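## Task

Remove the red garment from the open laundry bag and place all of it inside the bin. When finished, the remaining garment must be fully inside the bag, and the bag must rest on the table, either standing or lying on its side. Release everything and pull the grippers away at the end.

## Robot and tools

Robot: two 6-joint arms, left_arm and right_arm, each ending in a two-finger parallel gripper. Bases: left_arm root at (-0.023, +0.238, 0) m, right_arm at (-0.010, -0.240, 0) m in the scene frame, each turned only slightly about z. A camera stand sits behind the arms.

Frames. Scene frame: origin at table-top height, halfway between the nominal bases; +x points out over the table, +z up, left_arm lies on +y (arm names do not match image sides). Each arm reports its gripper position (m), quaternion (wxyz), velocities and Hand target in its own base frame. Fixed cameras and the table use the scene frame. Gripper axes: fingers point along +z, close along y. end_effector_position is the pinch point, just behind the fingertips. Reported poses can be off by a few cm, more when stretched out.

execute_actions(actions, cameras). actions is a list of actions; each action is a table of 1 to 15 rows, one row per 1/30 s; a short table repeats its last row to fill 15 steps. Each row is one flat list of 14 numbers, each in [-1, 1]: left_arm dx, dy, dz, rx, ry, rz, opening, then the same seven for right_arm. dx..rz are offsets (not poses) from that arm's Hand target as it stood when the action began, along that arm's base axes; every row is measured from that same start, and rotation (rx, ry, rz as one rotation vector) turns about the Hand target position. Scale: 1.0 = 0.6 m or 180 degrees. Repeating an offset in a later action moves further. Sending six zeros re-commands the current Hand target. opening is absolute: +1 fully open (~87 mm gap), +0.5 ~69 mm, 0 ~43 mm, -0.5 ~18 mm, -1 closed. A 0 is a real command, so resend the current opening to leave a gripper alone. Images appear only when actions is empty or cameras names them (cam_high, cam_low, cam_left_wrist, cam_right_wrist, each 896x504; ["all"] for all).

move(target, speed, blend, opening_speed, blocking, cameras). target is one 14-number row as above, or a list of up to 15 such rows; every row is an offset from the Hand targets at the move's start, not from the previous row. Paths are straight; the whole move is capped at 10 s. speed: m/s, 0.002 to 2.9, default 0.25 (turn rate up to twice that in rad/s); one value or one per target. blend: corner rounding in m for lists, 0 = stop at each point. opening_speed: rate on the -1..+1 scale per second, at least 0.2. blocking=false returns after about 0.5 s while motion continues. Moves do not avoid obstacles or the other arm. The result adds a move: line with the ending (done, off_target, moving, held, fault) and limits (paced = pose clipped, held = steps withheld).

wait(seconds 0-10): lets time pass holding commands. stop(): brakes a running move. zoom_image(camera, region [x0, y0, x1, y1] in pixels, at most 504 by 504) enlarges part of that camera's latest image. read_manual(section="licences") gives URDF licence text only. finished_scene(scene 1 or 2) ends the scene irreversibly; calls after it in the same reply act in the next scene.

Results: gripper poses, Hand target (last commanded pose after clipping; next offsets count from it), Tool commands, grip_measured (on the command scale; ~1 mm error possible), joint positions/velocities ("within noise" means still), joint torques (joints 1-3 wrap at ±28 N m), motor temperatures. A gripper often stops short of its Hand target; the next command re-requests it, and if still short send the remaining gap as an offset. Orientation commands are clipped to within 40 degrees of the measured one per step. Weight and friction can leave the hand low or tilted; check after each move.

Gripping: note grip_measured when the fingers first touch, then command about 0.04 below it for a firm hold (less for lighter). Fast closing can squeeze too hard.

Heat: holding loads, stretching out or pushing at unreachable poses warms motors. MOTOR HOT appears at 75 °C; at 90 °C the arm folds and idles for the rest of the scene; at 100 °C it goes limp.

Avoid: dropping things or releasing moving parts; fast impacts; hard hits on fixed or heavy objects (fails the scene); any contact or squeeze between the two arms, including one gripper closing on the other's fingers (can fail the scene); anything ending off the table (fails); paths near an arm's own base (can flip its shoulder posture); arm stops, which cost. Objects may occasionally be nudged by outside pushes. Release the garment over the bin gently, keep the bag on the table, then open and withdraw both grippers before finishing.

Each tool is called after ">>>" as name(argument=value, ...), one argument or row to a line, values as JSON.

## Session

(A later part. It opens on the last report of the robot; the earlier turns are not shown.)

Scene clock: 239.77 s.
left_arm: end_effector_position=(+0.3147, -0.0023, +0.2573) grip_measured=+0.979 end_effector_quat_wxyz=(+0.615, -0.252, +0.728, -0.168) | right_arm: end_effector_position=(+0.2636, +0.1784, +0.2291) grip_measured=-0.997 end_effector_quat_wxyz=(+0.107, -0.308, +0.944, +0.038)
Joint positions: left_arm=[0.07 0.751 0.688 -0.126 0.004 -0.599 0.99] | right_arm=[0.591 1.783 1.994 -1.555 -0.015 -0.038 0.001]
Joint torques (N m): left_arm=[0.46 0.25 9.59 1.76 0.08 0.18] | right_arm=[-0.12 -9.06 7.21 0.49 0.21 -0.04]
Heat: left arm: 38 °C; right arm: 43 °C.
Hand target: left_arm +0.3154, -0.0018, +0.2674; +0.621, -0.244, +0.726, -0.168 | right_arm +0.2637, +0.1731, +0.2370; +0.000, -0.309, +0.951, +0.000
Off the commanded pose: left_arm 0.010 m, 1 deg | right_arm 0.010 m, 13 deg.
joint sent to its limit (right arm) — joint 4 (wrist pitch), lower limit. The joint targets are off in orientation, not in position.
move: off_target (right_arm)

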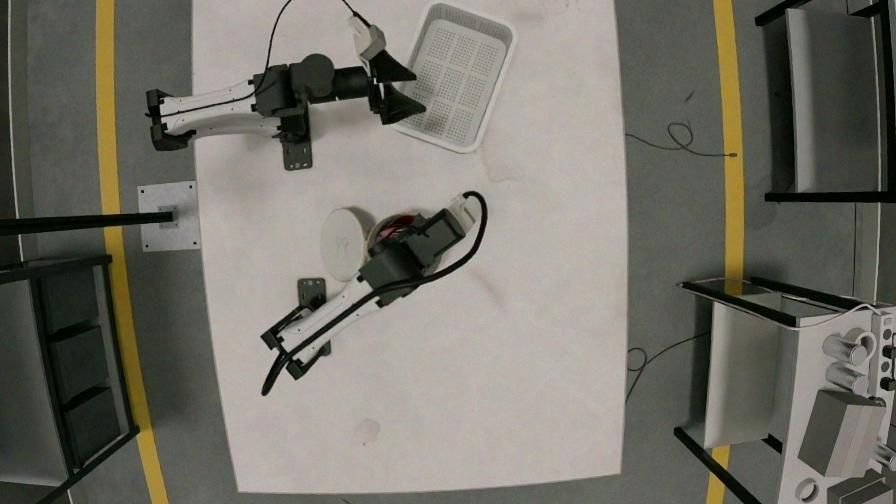

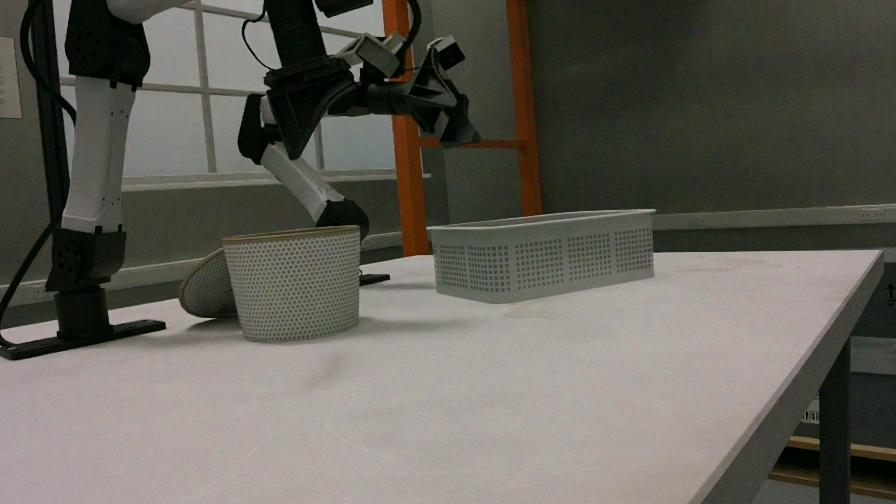

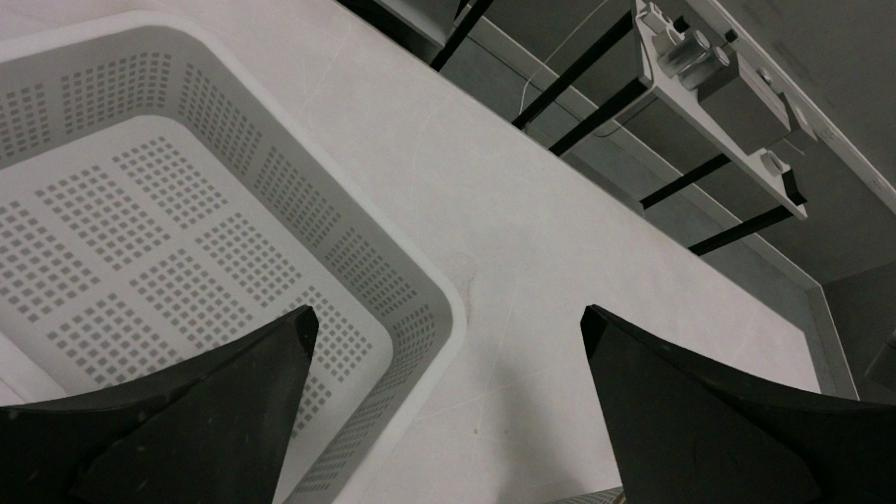

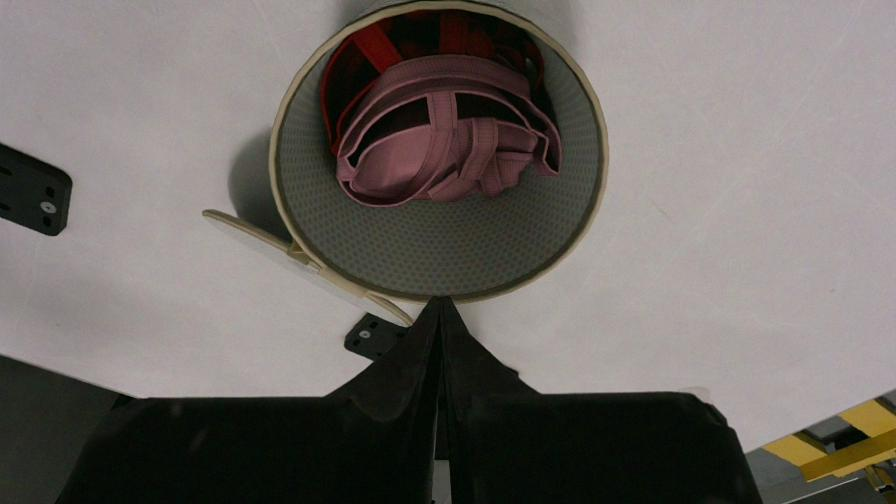

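>>> move(
  target=[
    [0,0,0,0,0,0,1,0.0255,0.028,-0.12,0,0,0,-0.5],
    [0,0,0,0,0,0,1,0.0255,0.028,-0.245,0,0,0,-0.5],
    [0,0,0,0,0,0,1,0.0255,0.028,-0.245,0,0,0,-1],
    [0,0,0,0,0,0,1,0.0,0.0,0.05,0,0,0,-1],
  ],
  speed=[0.2,0.12,0.12,0.12],
  blend=[0.01,0,0,0],
  cameras=["all"],
)

Scene clock: 254.17 s.
left_arm: end_effector_position=(+0.3147, -0.0023, +0.2573) grip_measured=+0.979 end_effector_quat_wxyz=(+0.615, -0.252, +0.728, -0.168) | right_arm: end_effector_position=(+0.2645, +0.1786, +0.2582) grip_measured=-0.998 end_effector_quat_wxyz=(+0.158, -0.306, +0.937, +0.052)
Joint positions: left_arm=[0.07 0.751 0.688 -0.126 0.004 -0.599 0.99] | right_arm=[0.591 1.734 2.052 -1.555 -0.015 -0.038 0.001]
Joint torques (N m): left_arm=[0.47 0.21 9.57 1.76 0.07 0.17] | right_arm=[-0.13 -8.95 7.3 0.65 0.2 -0.04]
Heat: left arm: 38 °C; right arm: 46 °C.
Hand target: left_arm +0.3154, -0.0018, +0.2674; +0.621, -0.244, +0.726, -0.168 | right_arm +0.2637, +0.1731, +0.2671; +0.000, -0.309, +0.951, +0.000
Off the commanded pose: left_arm 0.010 m, 1 deg | right_arm 0.010 m, 19 deg.
joint sent to its limit (right arm) — joint 4 (wrist pitch), lower limit. The joint targets are off in orientation, not in position.
move: off_target (right_arm)

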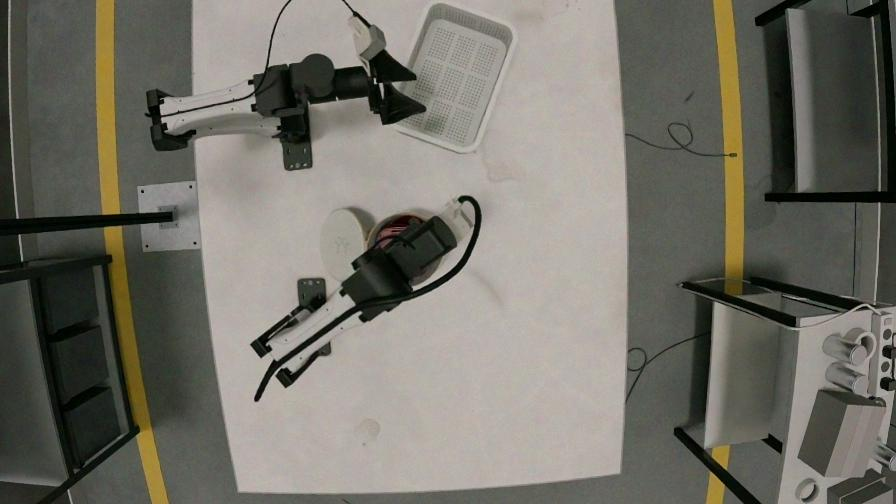

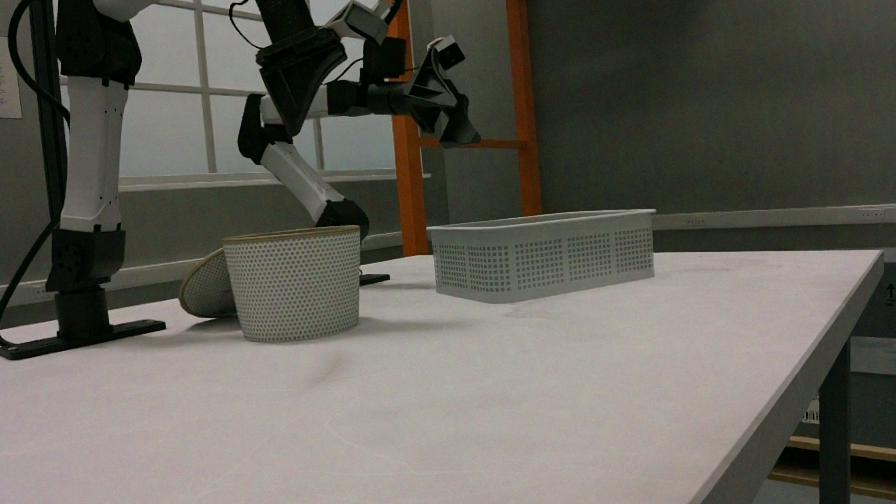

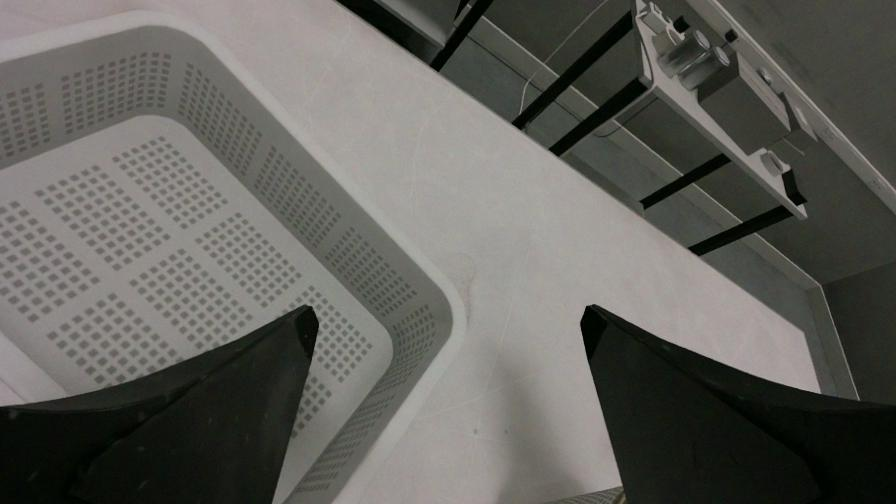

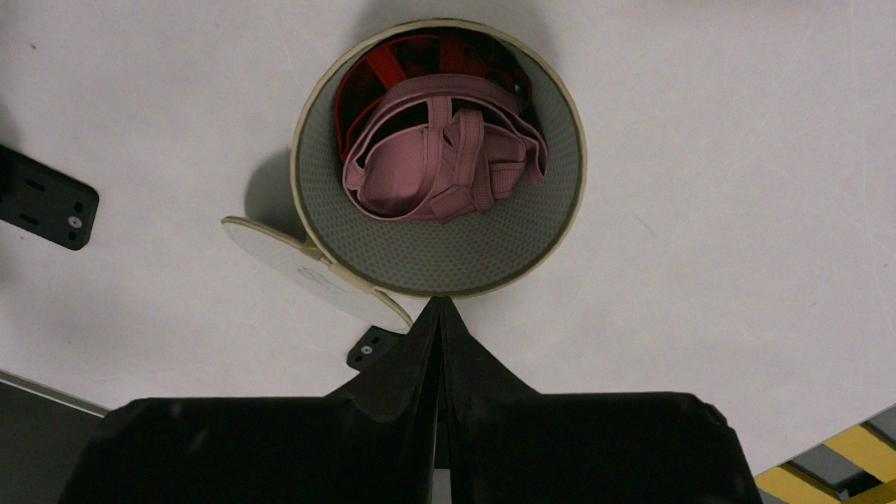

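>>> move(
  target=[
    [0,0,0,0,0,0,1,0.039,0.04,-0.17,0,0,0,-0.35],
    [0,0,0,0,0,0,1,0.039,0.04,-0.325,0,0,0,-0.35],
  ],
  speed=[0.2,0.12],
  blend=[0.01,0],
  cameras=["cam_right_wrist","cam_high"],
)

>>> zoom_image(
  camera="cam_right_wrist",
  region=[250, 180, 650, 480],
)

Scene clock: 266.67 s.
left_arm: end_effector_position=(+0.3147, -0.0023, +0.2573) grip_measured=+0.979 end_effector_quat_wxyz=(+0.615, -0.252, +0.728, -0.168) | right_arm: end_effector_position=(+0.2844, +0.1953, +0.0723) grip_measured=-0.350 end_effector_quat_wxyz=(-0.013, -0.311, +0.950, +0.004)
Joint positions: left_arm=[0.07 0.751 0.688 -0.126 0.004 -0.599 0.99] | right_arm=[0.599 2.048 1.701 -1.245 -0.014 -0.034 0.325]
Joint torques (N m): left_arm=[0.44 0.23 9.61 1.76 0.08 0.18] | right_arm=[0.75 -11.64 4.78 0.42 0.2 0.08]
Motor temperatures (°C): left_arm=[21 24 35 38 18 20 19] | right_arm=[19 47 36 22 21 22 20]
Heat: left arm: 38 °C; right arm: 47 °C.
Hand target: left_arm +0.3154, -0.0018, +0.2674; +0.621, -0.244, +0.726, -0.168 | right_arm +0.2871, +0.1970, +0.0721; +0.001, -0.309, +0.951, +0.000
Off the commanded pose: left_arm 0.010 m, 1 deg | right_arm 0.003 m, 2 deg.
move: done
Images, in order (width x height): cam_high 896x504, cam_right_wrist 896x504.

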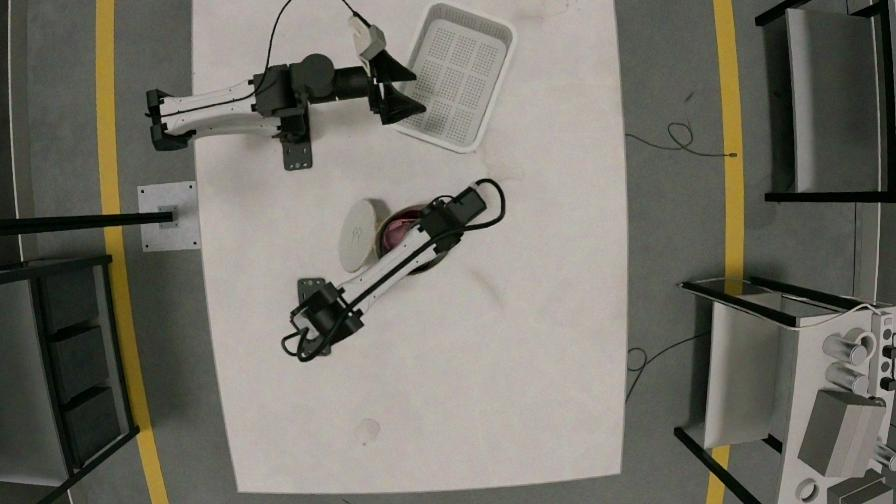

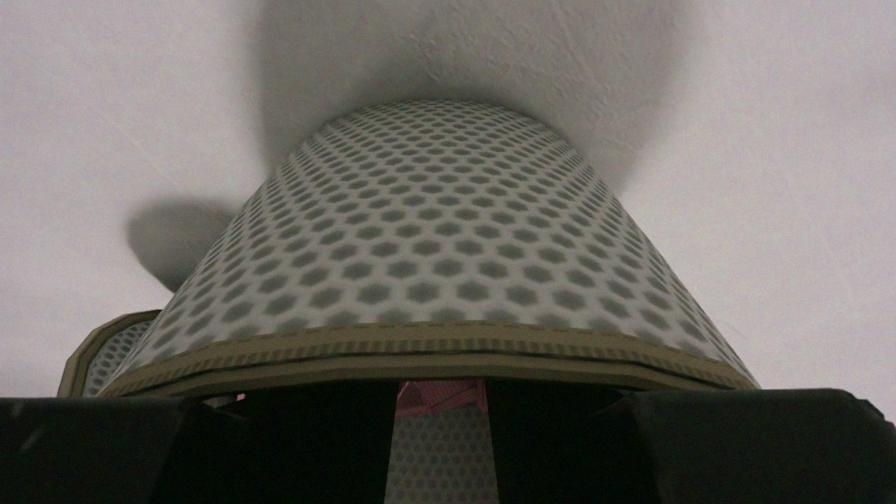

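Scaled by 1.260 from the camera's 896x504 image, which has a finer 1280x720 frame.

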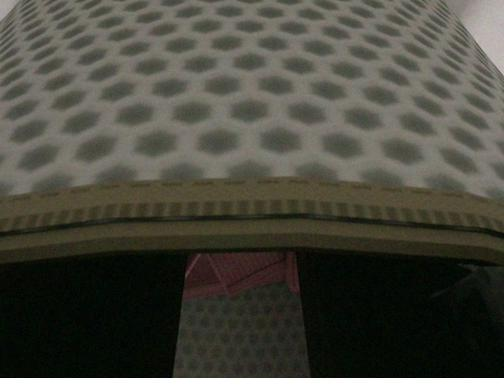

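>>> move(
  target=[
    [0,0,0,0,0,0,1,0,0,0,0,0,0,-1],
    [0,0,0,0,0,0,1,-0.02,-0.02,0.3,0,0,0,-1],
  ],
  speed=0.12,
  cameras=["cam_right_wrist","cam_high","cam_low"],
)

Scene clock: 271.63 s.
left_arm: end_effector_position=(+0.3147, -0.0023, +0.2573) grip_measured=+0.979 end_effector_quat_wxyz=(+0.615, -0.252, +0.728, -0.168) | right_arm: end_effector_position=(+0.2763, +0.1898, +0.2419) grip_measured=-0.998 end_effector_quat_wxyz=(+0.135, -0.309, +0.940, +0.046)
Joint positions: left_arm=[0.07 0.751 0.688 -0.126 0.004 -0.599 0.99] | right_arm=[0.599 1.818 2.089 -1.555 -0.014 -0.034 0.001]
Joint torques (N m): left_arm=[0.47 0.23 9.58 1.76 0.08 0.18] | right_arm=[0.05 -9.84 7.43 0.57 0.2 0.01]
Heat: left arm: 38 °C; right arm: 49 °C.
Hand target: left_arm +0.3154, -0.0018, +0.2674; +0.621, -0.244, +0.726, -0.168 | right_arm +0.2751, +0.1850, +0.2520; +0.000, -0.309, +0.951, +0.000
Off the commanded pose: left_arm 0.010 m, 1 deg | right_arm 0.011 m, 16 deg.
joint sent to its limit (right arm) — joint 4 (wrist pitch), lower limit. The joint targets are off in orientation, not in position.
move: off_target (right_arm)
Images, in order (width x height): cam_high 896x504, cam_low 896x504, cam_right_wrist 896x504.

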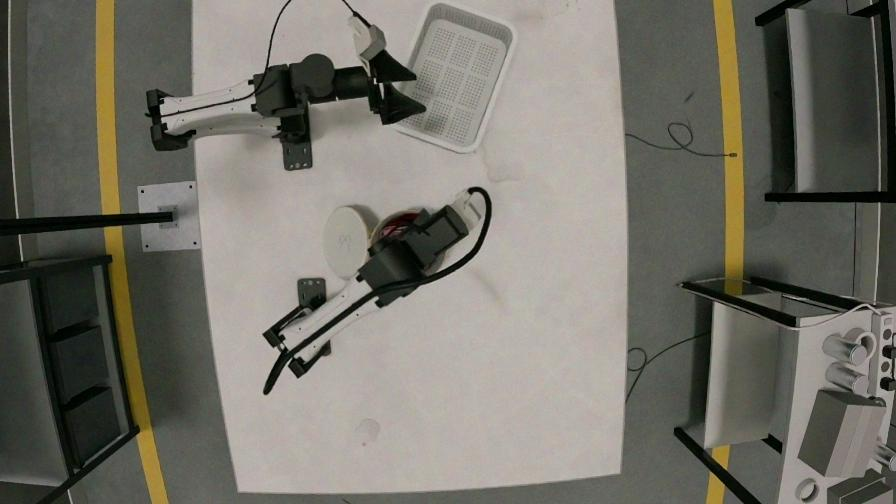

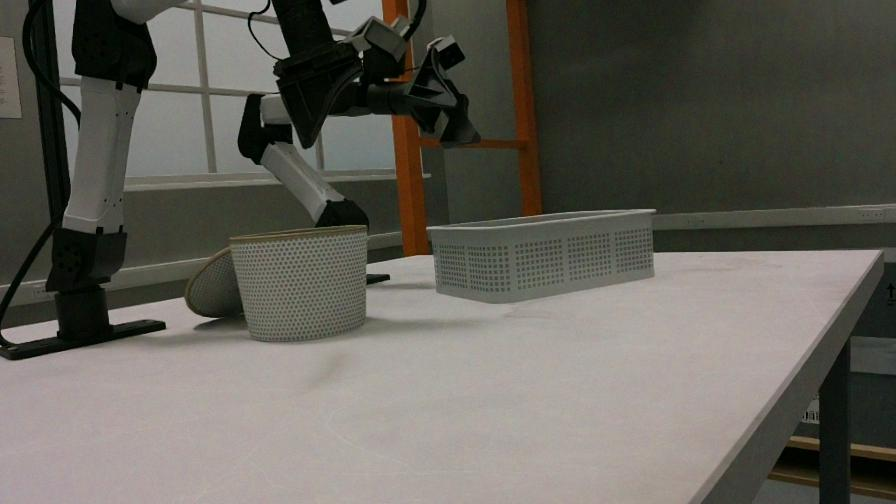

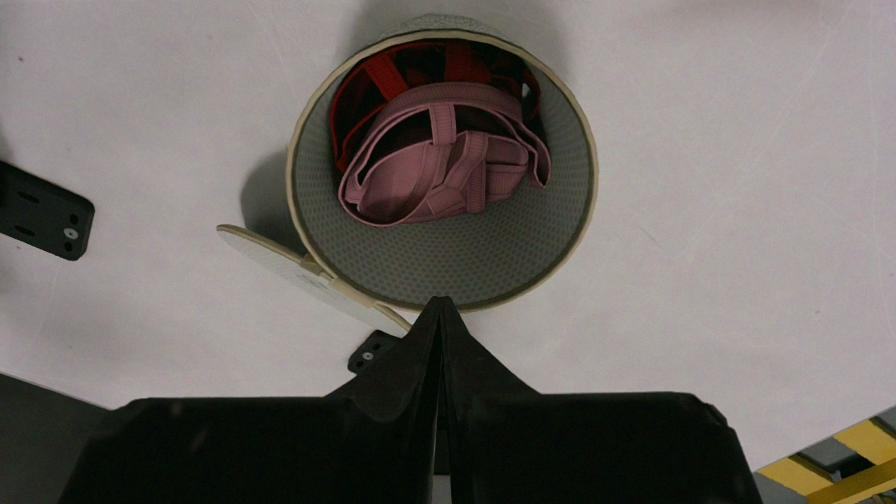

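>>> move(
  target=[
    [0,0,0,0,0,0,1,-0.027,-0.013,-0.153,0.081,-0.1125,0,-0.4],
    [0,0,0,0,0,0,1,0.022,0.02,-0.28,0.081,-0.1125,0,-0.4],
  ],
  speed=[0.2,0.12],
  blend=[0.01,0],
  cameras=["cam_right_wrist"],
)

Scene clock: 283.93 s.
left_arm: end_effector_position=(+0.3147, -0.0023, +0.2573) grip_measured=+0.979 end_effector_quat_wxyz=(+0.615, -0.252, +0.728, -0.168) | right_arm: end_effector_position=(+0.2863, +0.1967, +0.0875) grip_measured=-0.400 end_effector_quat_wxyz=(+0.204, -0.305, +0.928, +0.066)
Joint positions: left_arm=[0.07 0.751 0.688 -0.126 0.004 -0.599 0.99] | right_arm=[0.599 1.618 1.196 -0.716 -0.014 -0.034 0.3]
Joint torques (N m): left_arm=[0.49 0.25 9.57 1.76 0.08 0.18] | right_arm=[0.17 -6.87 5.91 1.13 0.11 0.04]
Heat: left arm: 38 °C; right arm: 49 °C.
Hand target: left_arm +0.3154, -0.0018, +0.2674; +0.621, -0.244, +0.726, -0.168 | right_arm +0.2883, +0.1971, +0.0841; +0.206, -0.302, +0.929, +0.066
Off the commanded pose: left_arm 0.010 m, 1 deg | right_arm 0.004 m, 0 deg.
move: done
Images, in order (width x height): cam_right_wrist 896x504.

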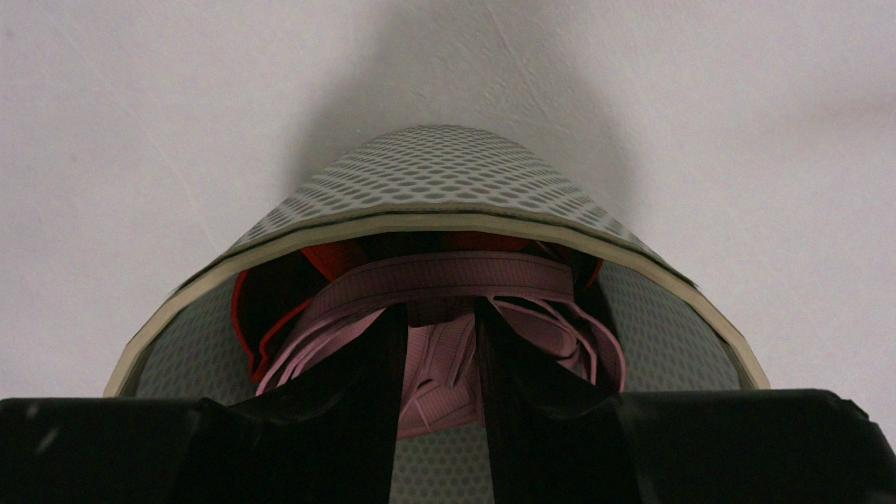

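>>> move(
  target=[
    [0,0,0,0,0,0,1,0.008,0.006,-0.015,0,0,0,-0.4],
    [0,0,0,0,0,0,1,0.008,0.006,-0.015,0,0,0,-1],
    [0,0,0,0,0,0,1,-0.03,-0.02,0.24,0,0,0,-1],
  ],
  speed=0.12,
  cameras=["cam_right_wrist","cam_high","cam_low"],
)

Scene clock: 289.77 s.
left_arm: end_effector_position=(+0.3147, -0.0023, +0.2573) grip_measured=+0.979 end_effector_quat_wxyz=(+0.615, -0.252, +0.728, -0.168) | right_arm: end_effector_position=(+0.2697, +0.1854, +0.2204) grip_measured=-0.941 end_effector_quat_wxyz=(+0.199, -0.306, +0.929, +0.065)
Joint positions: left_arm=[0.07 0.751 0.688 -0.126 0.004 -0.599 0.99] | right_arm=[0.599 1.596 1.711 -1.264 -0.014 -0.034 0.029]
Joint torques (N m): left_arm=[0.49 0.24 9.61 1.76 0.08 0.18] | right_arm=[0.21 -7.21 8.44 0.78 0.11 0.05]
Heat: left arm: 38 °C; right arm: 48 °C.
Hand target: left_arm +0.3154, -0.0018, +0.2674; +0.621, -0.244, +0.726, -0.168 | right_arm +0.2703, +0.1850, +0.2281; +0.206, -0.302, +0.929, +0.066
Off the commanded pose: left_arm 0.010 m, 1 deg | right_arm 0.008 m, 1 deg.
move: done
Images, in order (width x height): cam_high 896x504, cam_low 896x504, cam_right_wrist 896x504.

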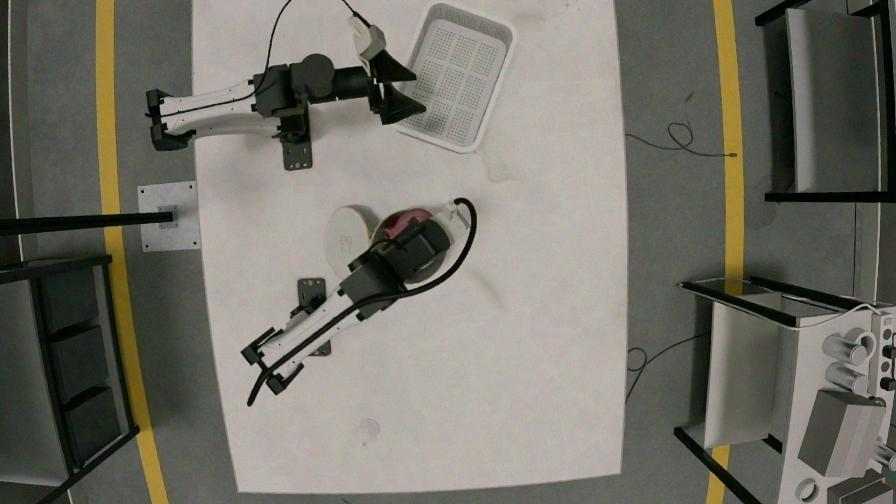

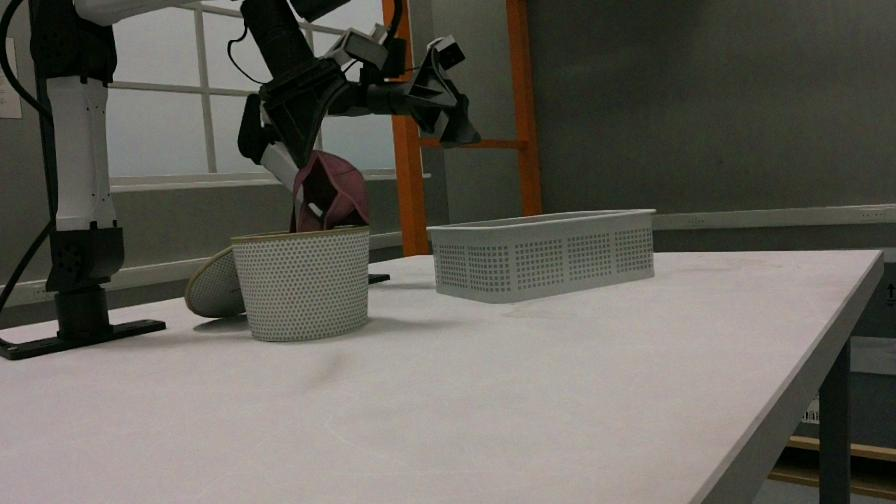

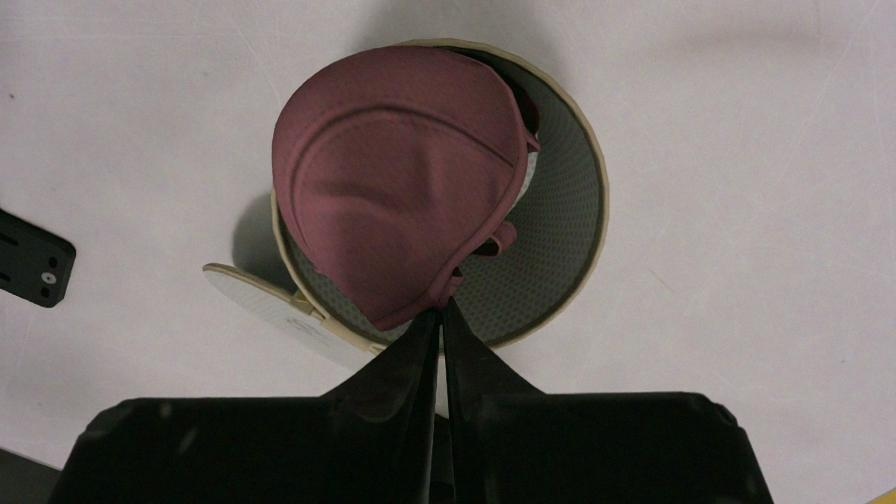

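>>> move(
  target=[0,0,0,0,0,0,1,-0.0,-0.03,0.33,0.04,-0.06,0,-1],
  speed=0.18,
  cameras=["all"],
)

Scene clock: 293.63 s.
left_arm: end_effector_position=(+0.3147, -0.0023, +0.2573) grip_measured=+0.979 end_effector_quat_wxyz=(+0.615, -0.252, +0.728, -0.168) | right_arm: end_effector_position=(+0.2731, +0.1677, +0.4222) grip_measured=-0.941 end_effector_quat_wxyz=(+0.427, -0.271, +0.854, +0.118)
Joint positions: left_arm=[0.07 0.751 0.688 -0.126 0.004 -0.599 0.99] | right_arm=[0.544 1.665 2.576 -1.564 -0.027 -0.057 0.029]
Joint torques (N m): left_arm=[0.43 0.2 9.59 1.76 0.08 0.18] | right_arm=[-0.13 -5.45 4.92 1.47 -0.04 -0.15]
Heat: left arm: 38 °C; right arm: 47 °C.
Hand target: left_arm +0.3154, -0.0018, +0.2674; +0.621, -0.244, +0.726, -0.168 | right_arm +0.2704, +0.1671, +0.4260; +0.311, -0.293, +0.899, +0.095
Off the commanded pose: left_arm 0.010 m, 1 deg | right_arm 0.005 m, 15 deg.
joint sent to its limit (right arm) — joint 4 (wrist pitch), lower limit. The joint targets are off in orientation, not in position.
move: off_target (right_arm)

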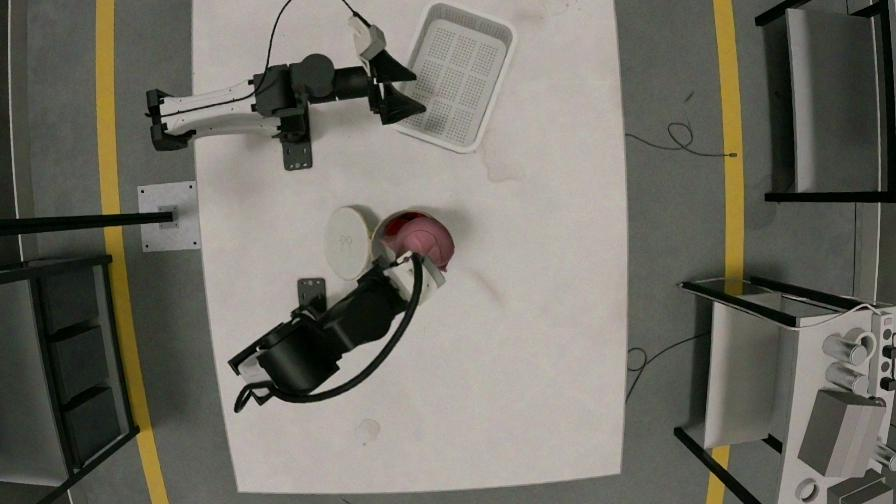

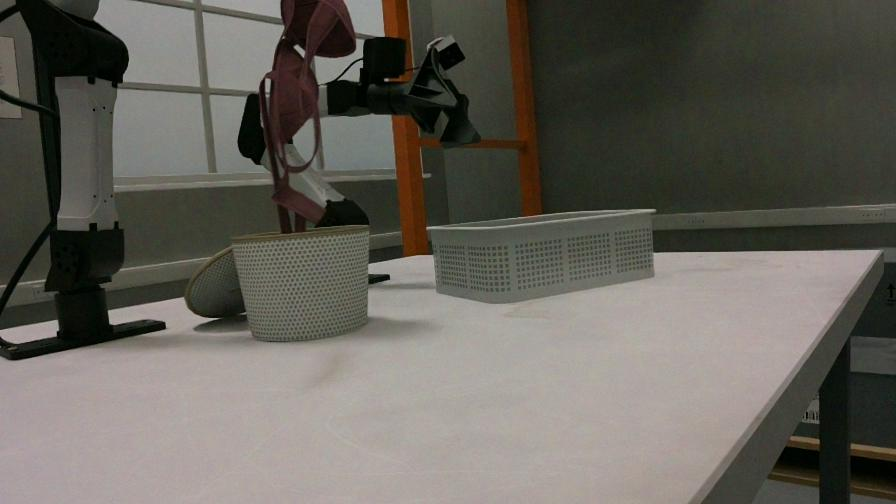

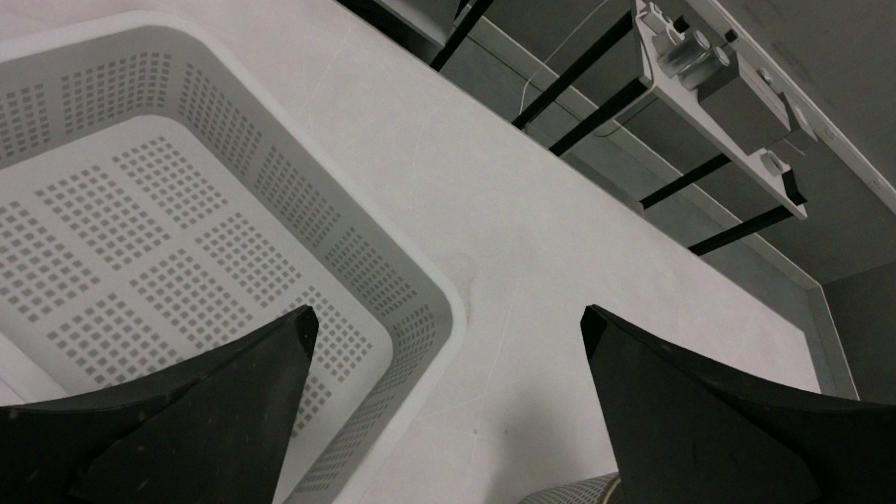

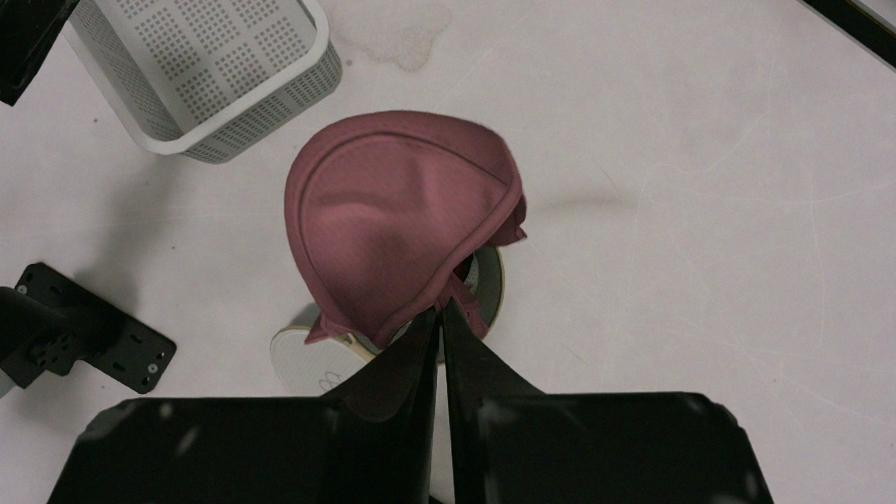

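>>> move(
  target=[
    [0,0,0,0,0,0,1,-0.02,0,0.12,0.04,-0.08,0,-1],
    [0,0,0,0,0,0,1,-0.0,-0.3,0.12,0.04,-0.08,0,-1],
  ],
  speed=0.2,
  blend=[0.02,0],
  cameras=["all"],
)

>>> zoom_image(
  camera="cam_high",
  region=[360, 190, 460, 290],
)

Scene clock: 300.40 s.
left_arm: end_effector_position=(+0.3147, -0.0023, +0.2573) grip_measured=+0.979 end_effector_quat_wxyz=(+0.615, -0.252, +0.728, -0.168) | right_arm: end_effector_position=(+0.2719, -0.0144, +0.4968) grip_measured=-0.941 end_effector_quat_wxyz=(+0.585, -0.223, +0.777, +0.067)
Joint positions: left_arm=[0.07 0.751 0.688 -0.126 0.004 -0.599 0.99] | right_arm=[-0.489 1.572 2.674 -1.571 -0.825 -0.522 0.029]
Joint torques (N m): left_arm=[0.46 0.24 9.59 1.75 0.08 0.18] | right_arm=[-0.16 -3.43 2.06 1.48 -0.2 -0.11]
Heat: left arm: 38 °C; right arm: 45 °C.
Hand target: left_arm +0.3154, -0.0018, +0.2674; +0.621, -0.244, +0.726, -0.168 | right_arm +0.2703, -0.0129, +0.4981; +0.439, -0.283, +0.845, +0.114
Off the commanded pose: left_arm 0.010 m, 1 deg | right_arm 0.002 m, 20 deg.
elbow stopped short (right arm): the move would have taken joint 3 (elbow) straighter than the controller allows.
joint sent to its limit (right arm) — joint 4 (wrist pitch), lower limit. The joint targets are off in orientation, not in position.
move: off_target (right_arm)

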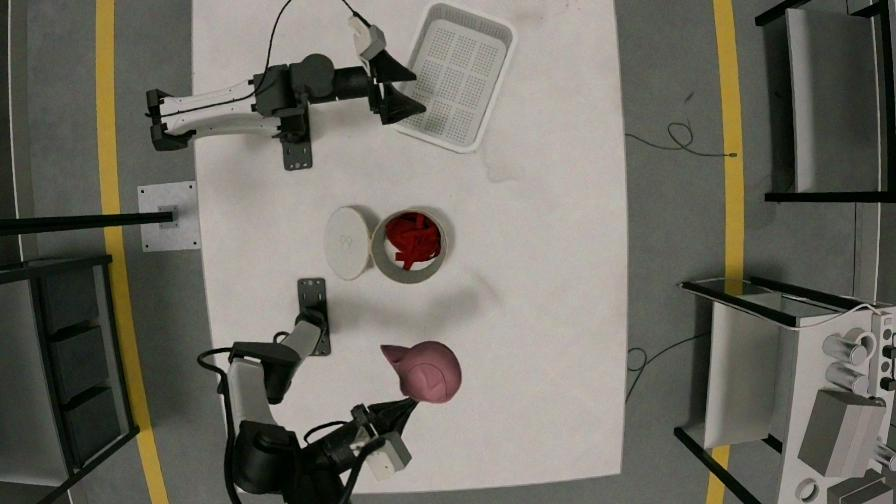

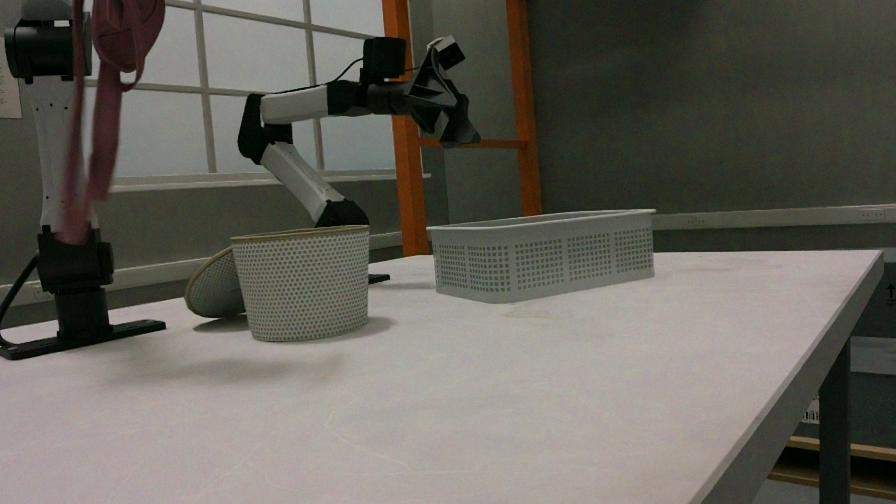

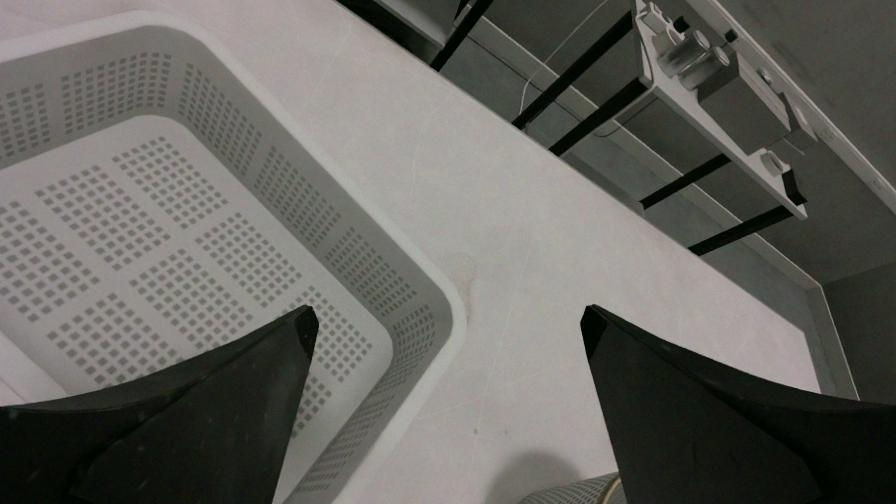

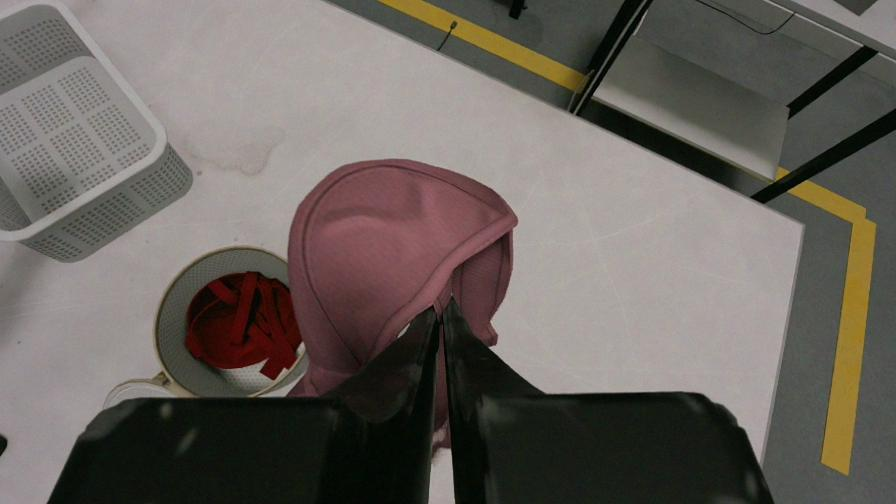

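Scaled by 5.040 from the camera's 896x504 image, which has a finer 1280x720 frame.

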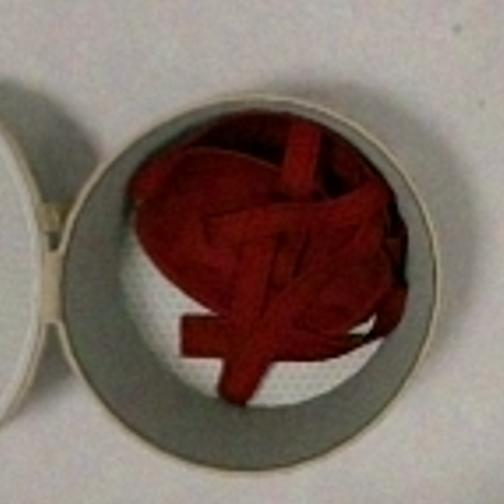

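>>> move(
  target=[-0.134,-0.413,-0.08,0.277,0.225,-0.387,-0.2,0,0,0,0,0,0,-1],
  speed=0.3,
  cameras=["cam_left_wrist","cam_high"],
)

Scene clock: 316.87 s.
left_arm: end_effector_position=(+0.2355, -0.2473, +0.2149) grip_measured=-0.200 end_effector_quat_wxyz=(+0.194, +0.407, +0.888, -0.088) | right_arm: end_effector_position=(+0.2718, -0.0143, +0.4969) grip_measured=-0.941 end_effector_quat_wxyz=(+0.585, -0.223, +0.777, +0.067)
Joint positions: left_arm=[-0.805 1.635 1.726 -1.233 0.02 0.049 0.4] | right_arm=[-0.489 1.572 2.674 -1.571 -0.826 -0.522 0.029]
Joint torques (N m): left_arm=[-0.29 -5.39 8.21 1.01 0.08 0.15] | right_arm=[-0.1 -3.45 2.07 1.48 -0.26 -0.11]
Motor temperatures (°C): left_arm=[21 24 36 38 18 20 19] | right_arm=[19 42 35 24 21 22 21]
Heat: left arm: 38 °C; right arm: 42 °C.
Hand target: left_arm +0.2350, -0.2496, +0.2194; +0.196, +0.415, +0.884, -0.091 | right_arm +0.2704, -0.0127, +0.4975; +0.587, -0.229, +0.774, +0.070 (not the last commanded pose)
Off the commanded pose: left_arm 0.005 m, 1 deg | right_arm 0.002 m, 20 deg.
joint sent to its limit (right arm) — joint 4 (wrist pitch), lower limit.
move: off_target (right_arm)
Images, in order (width x height): cam_high 896x504, cam_left_wrist 896x504.

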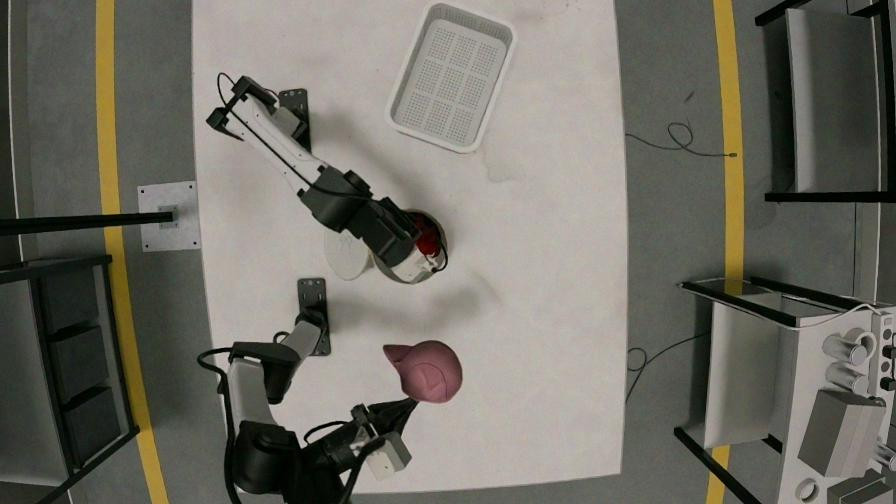

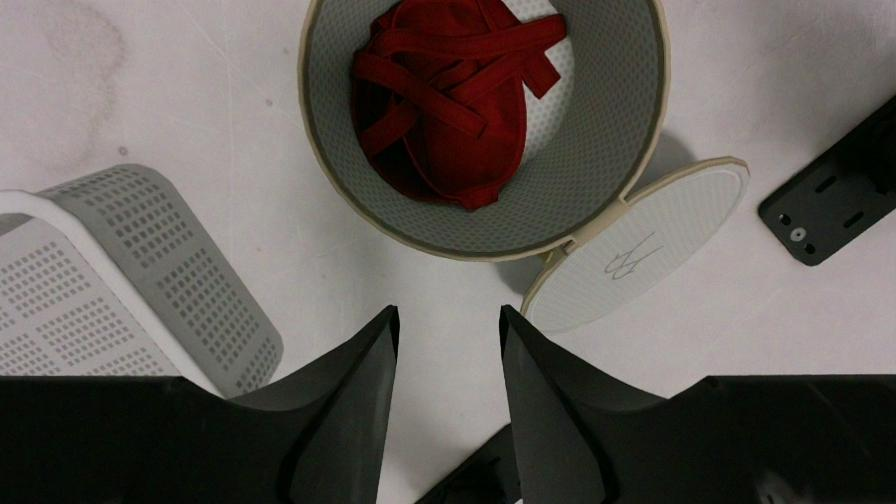

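>>> move(
  target=[-0.01,-0.042,-0.149,-0.013,-0.026,0.279,-0.1,0,0,0,0,0,0,-1],
  speed=0.3,
  cameras=["cam_left_wrist"],
)

Scene clock: 339.93 s.
left_arm: end_effector_position=(+0.2279, -0.2719, +0.1311) grip_measured=-0.100 end_effector_quat_wxyz=(+0.255, +0.006, +0.967, +0.000) | right_arm: end_effector_position=(+0.2718, -0.0143, +0.4969) grip_measured=-0.941 end_effector_quat_wxyz=(+0.585, -0.223, +0.777, +0.067)
Joint positions: left_arm=[-0.992 1.687 1.444 -1.026 -0.424 -0.915 0.45] | right_arm=[-0.489 1.572 2.674 -1.571 -0.826 -0.522 0.029]
Joint torques (N m): left_arm=[-0.47 -5.83 6.37 0.95 -0.42 -0.12] | right_arm=[-0.12 -3.44 2.07 1.48 -0.27 -0.1]
Heat: left arm: 36 °C; right arm: 40 °C.
Hand target: left_arm +0.2290, -0.2748, +0.1300; +0.259, +0.000, +0.966, -0.001 | right_arm +0.2704, -0.0127, +0.4975; +0.587, -0.229, +0.774, +0.070
Off the commanded pose: left_arm 0.003 m, 1 deg | right_arm 0.002 m, 1 deg.
joint sent to its limit (right arm) — joint 4 (wrist pitch), lower limit. The joint targets still meet the commanded pose.
move: done
Images, in order (width x height): cam_left_wrist 896x504.

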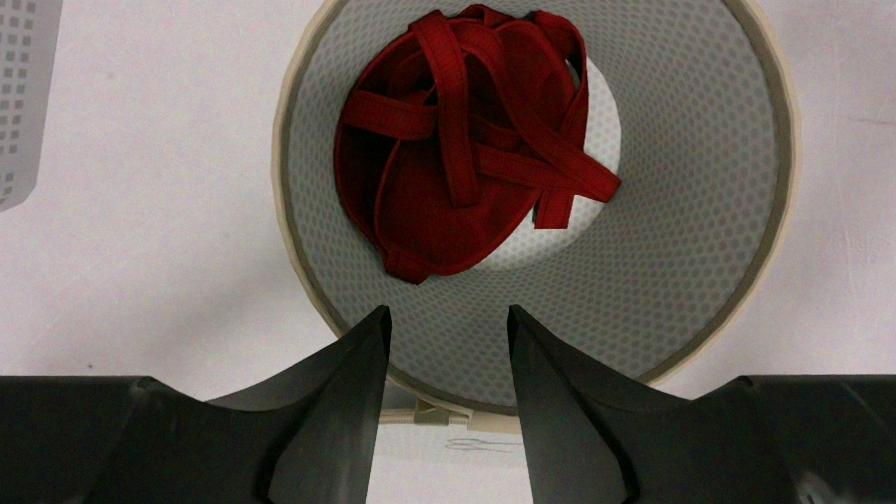

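>>> move(
  target=[
    [0.083,-0.003,-0.138,0,0,0,-0.1,0,0,0,0,0,0,-1],
    [0.083,-0.003,-0.138,0,0,0,-1,0,0,0,0,0,0,-1],
    [0.0,0.0,0.2,0,0,0,-1,0,0,0,0,0,0,-1],
  ],
  speed=0.15,
  cameras=["cam_left_wrist","cam_high","cam_low"],
)

Scene clock: 351.43 s.
left_arm: end_effector_position=(+0.2291, -0.2741, +0.2471) grip_measured=-1.000 end_effector_quat_wxyz=(+0.256, +0.006, +0.967, +0.000) | right_arm: end_effector_position=(+0.2718, -0.0143, +0.4969) grip_measured=-0.941 end_effector_quat_wxyz=(+0.585, -0.223, +0.777, +0.067)
Joint positions: left_arm=[-0.993 1.813 2.074 -1.527 -0.425 -0.915 0] | right_arm=[-0.489 1.572 2.674 -1.571 -0.826 -0.522 0.029]
Joint torques (N m): left_arm=[-0.36 -6.22 7.15 0.73 -0.4 -0.13] | right_arm=[-0.13 -3.43 2.09 1.48 -0.27 -0.1]
Heat: left arm: 36 °C; right arm: 39 °C.
Hand target: left_arm +0.2291, -0.2748, +0.2500; +0.259, +0.000, +0.966, -0.001 | right_arm +0.2704, -0.0127, +0.4975; +0.587, -0.229, +0.774, +0.070
Off the commanded pose: left_arm 0.003 m, 1 deg | right_arm 0.002 m, 1 deg.
joint sent to its limit (right arm) — joint 4 (wrist pitch), lower limit. The joint targets still meet the commanded pose.
move: done
Images, in order (width x height): cam_high 896x504, cam_low 896x504, cam_left_wrist 896x504.

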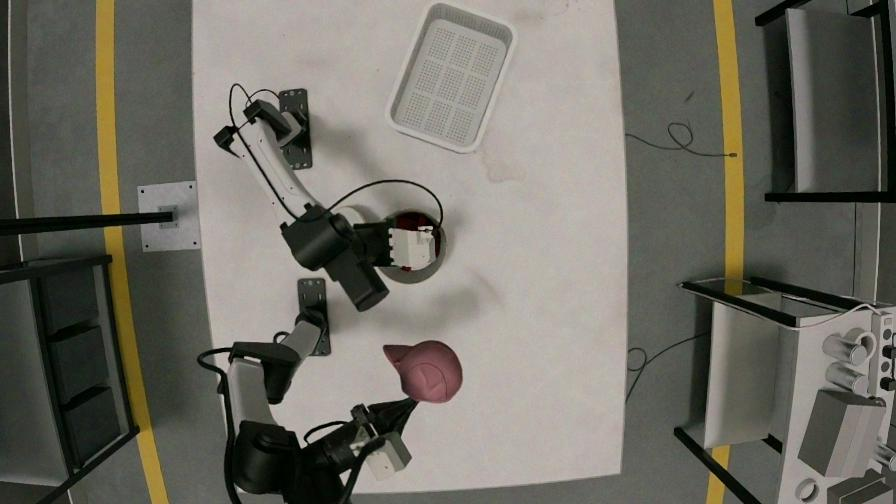

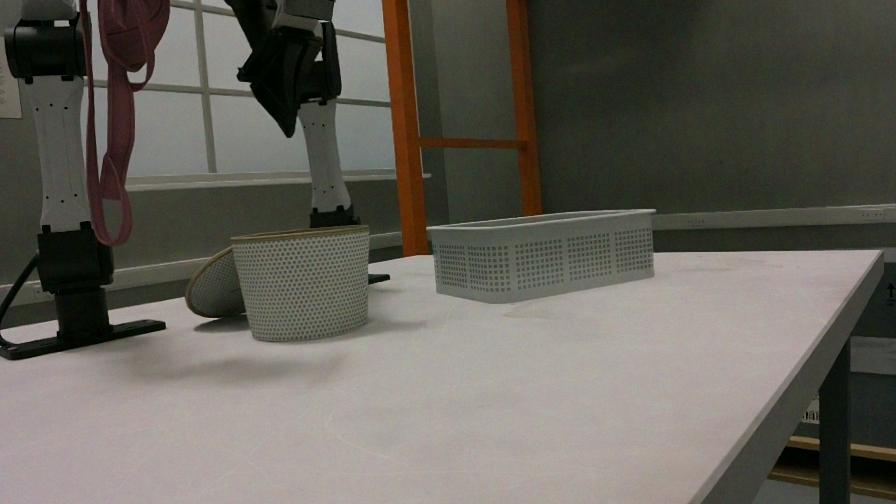

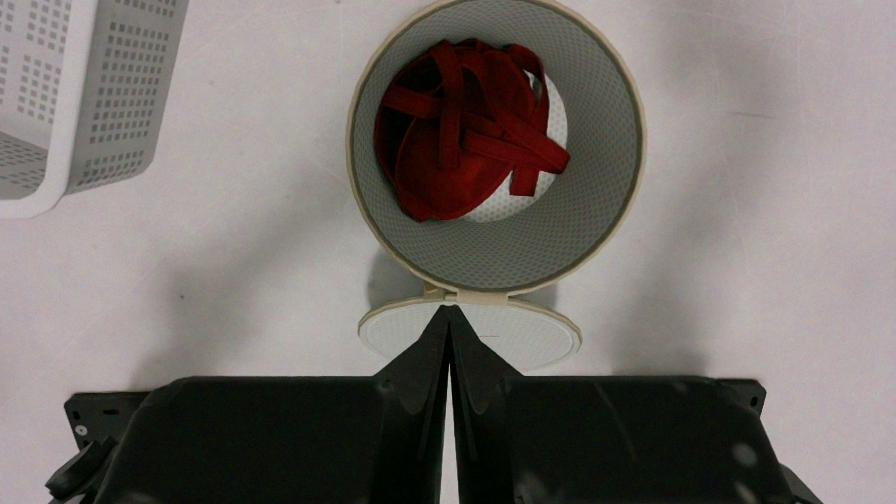

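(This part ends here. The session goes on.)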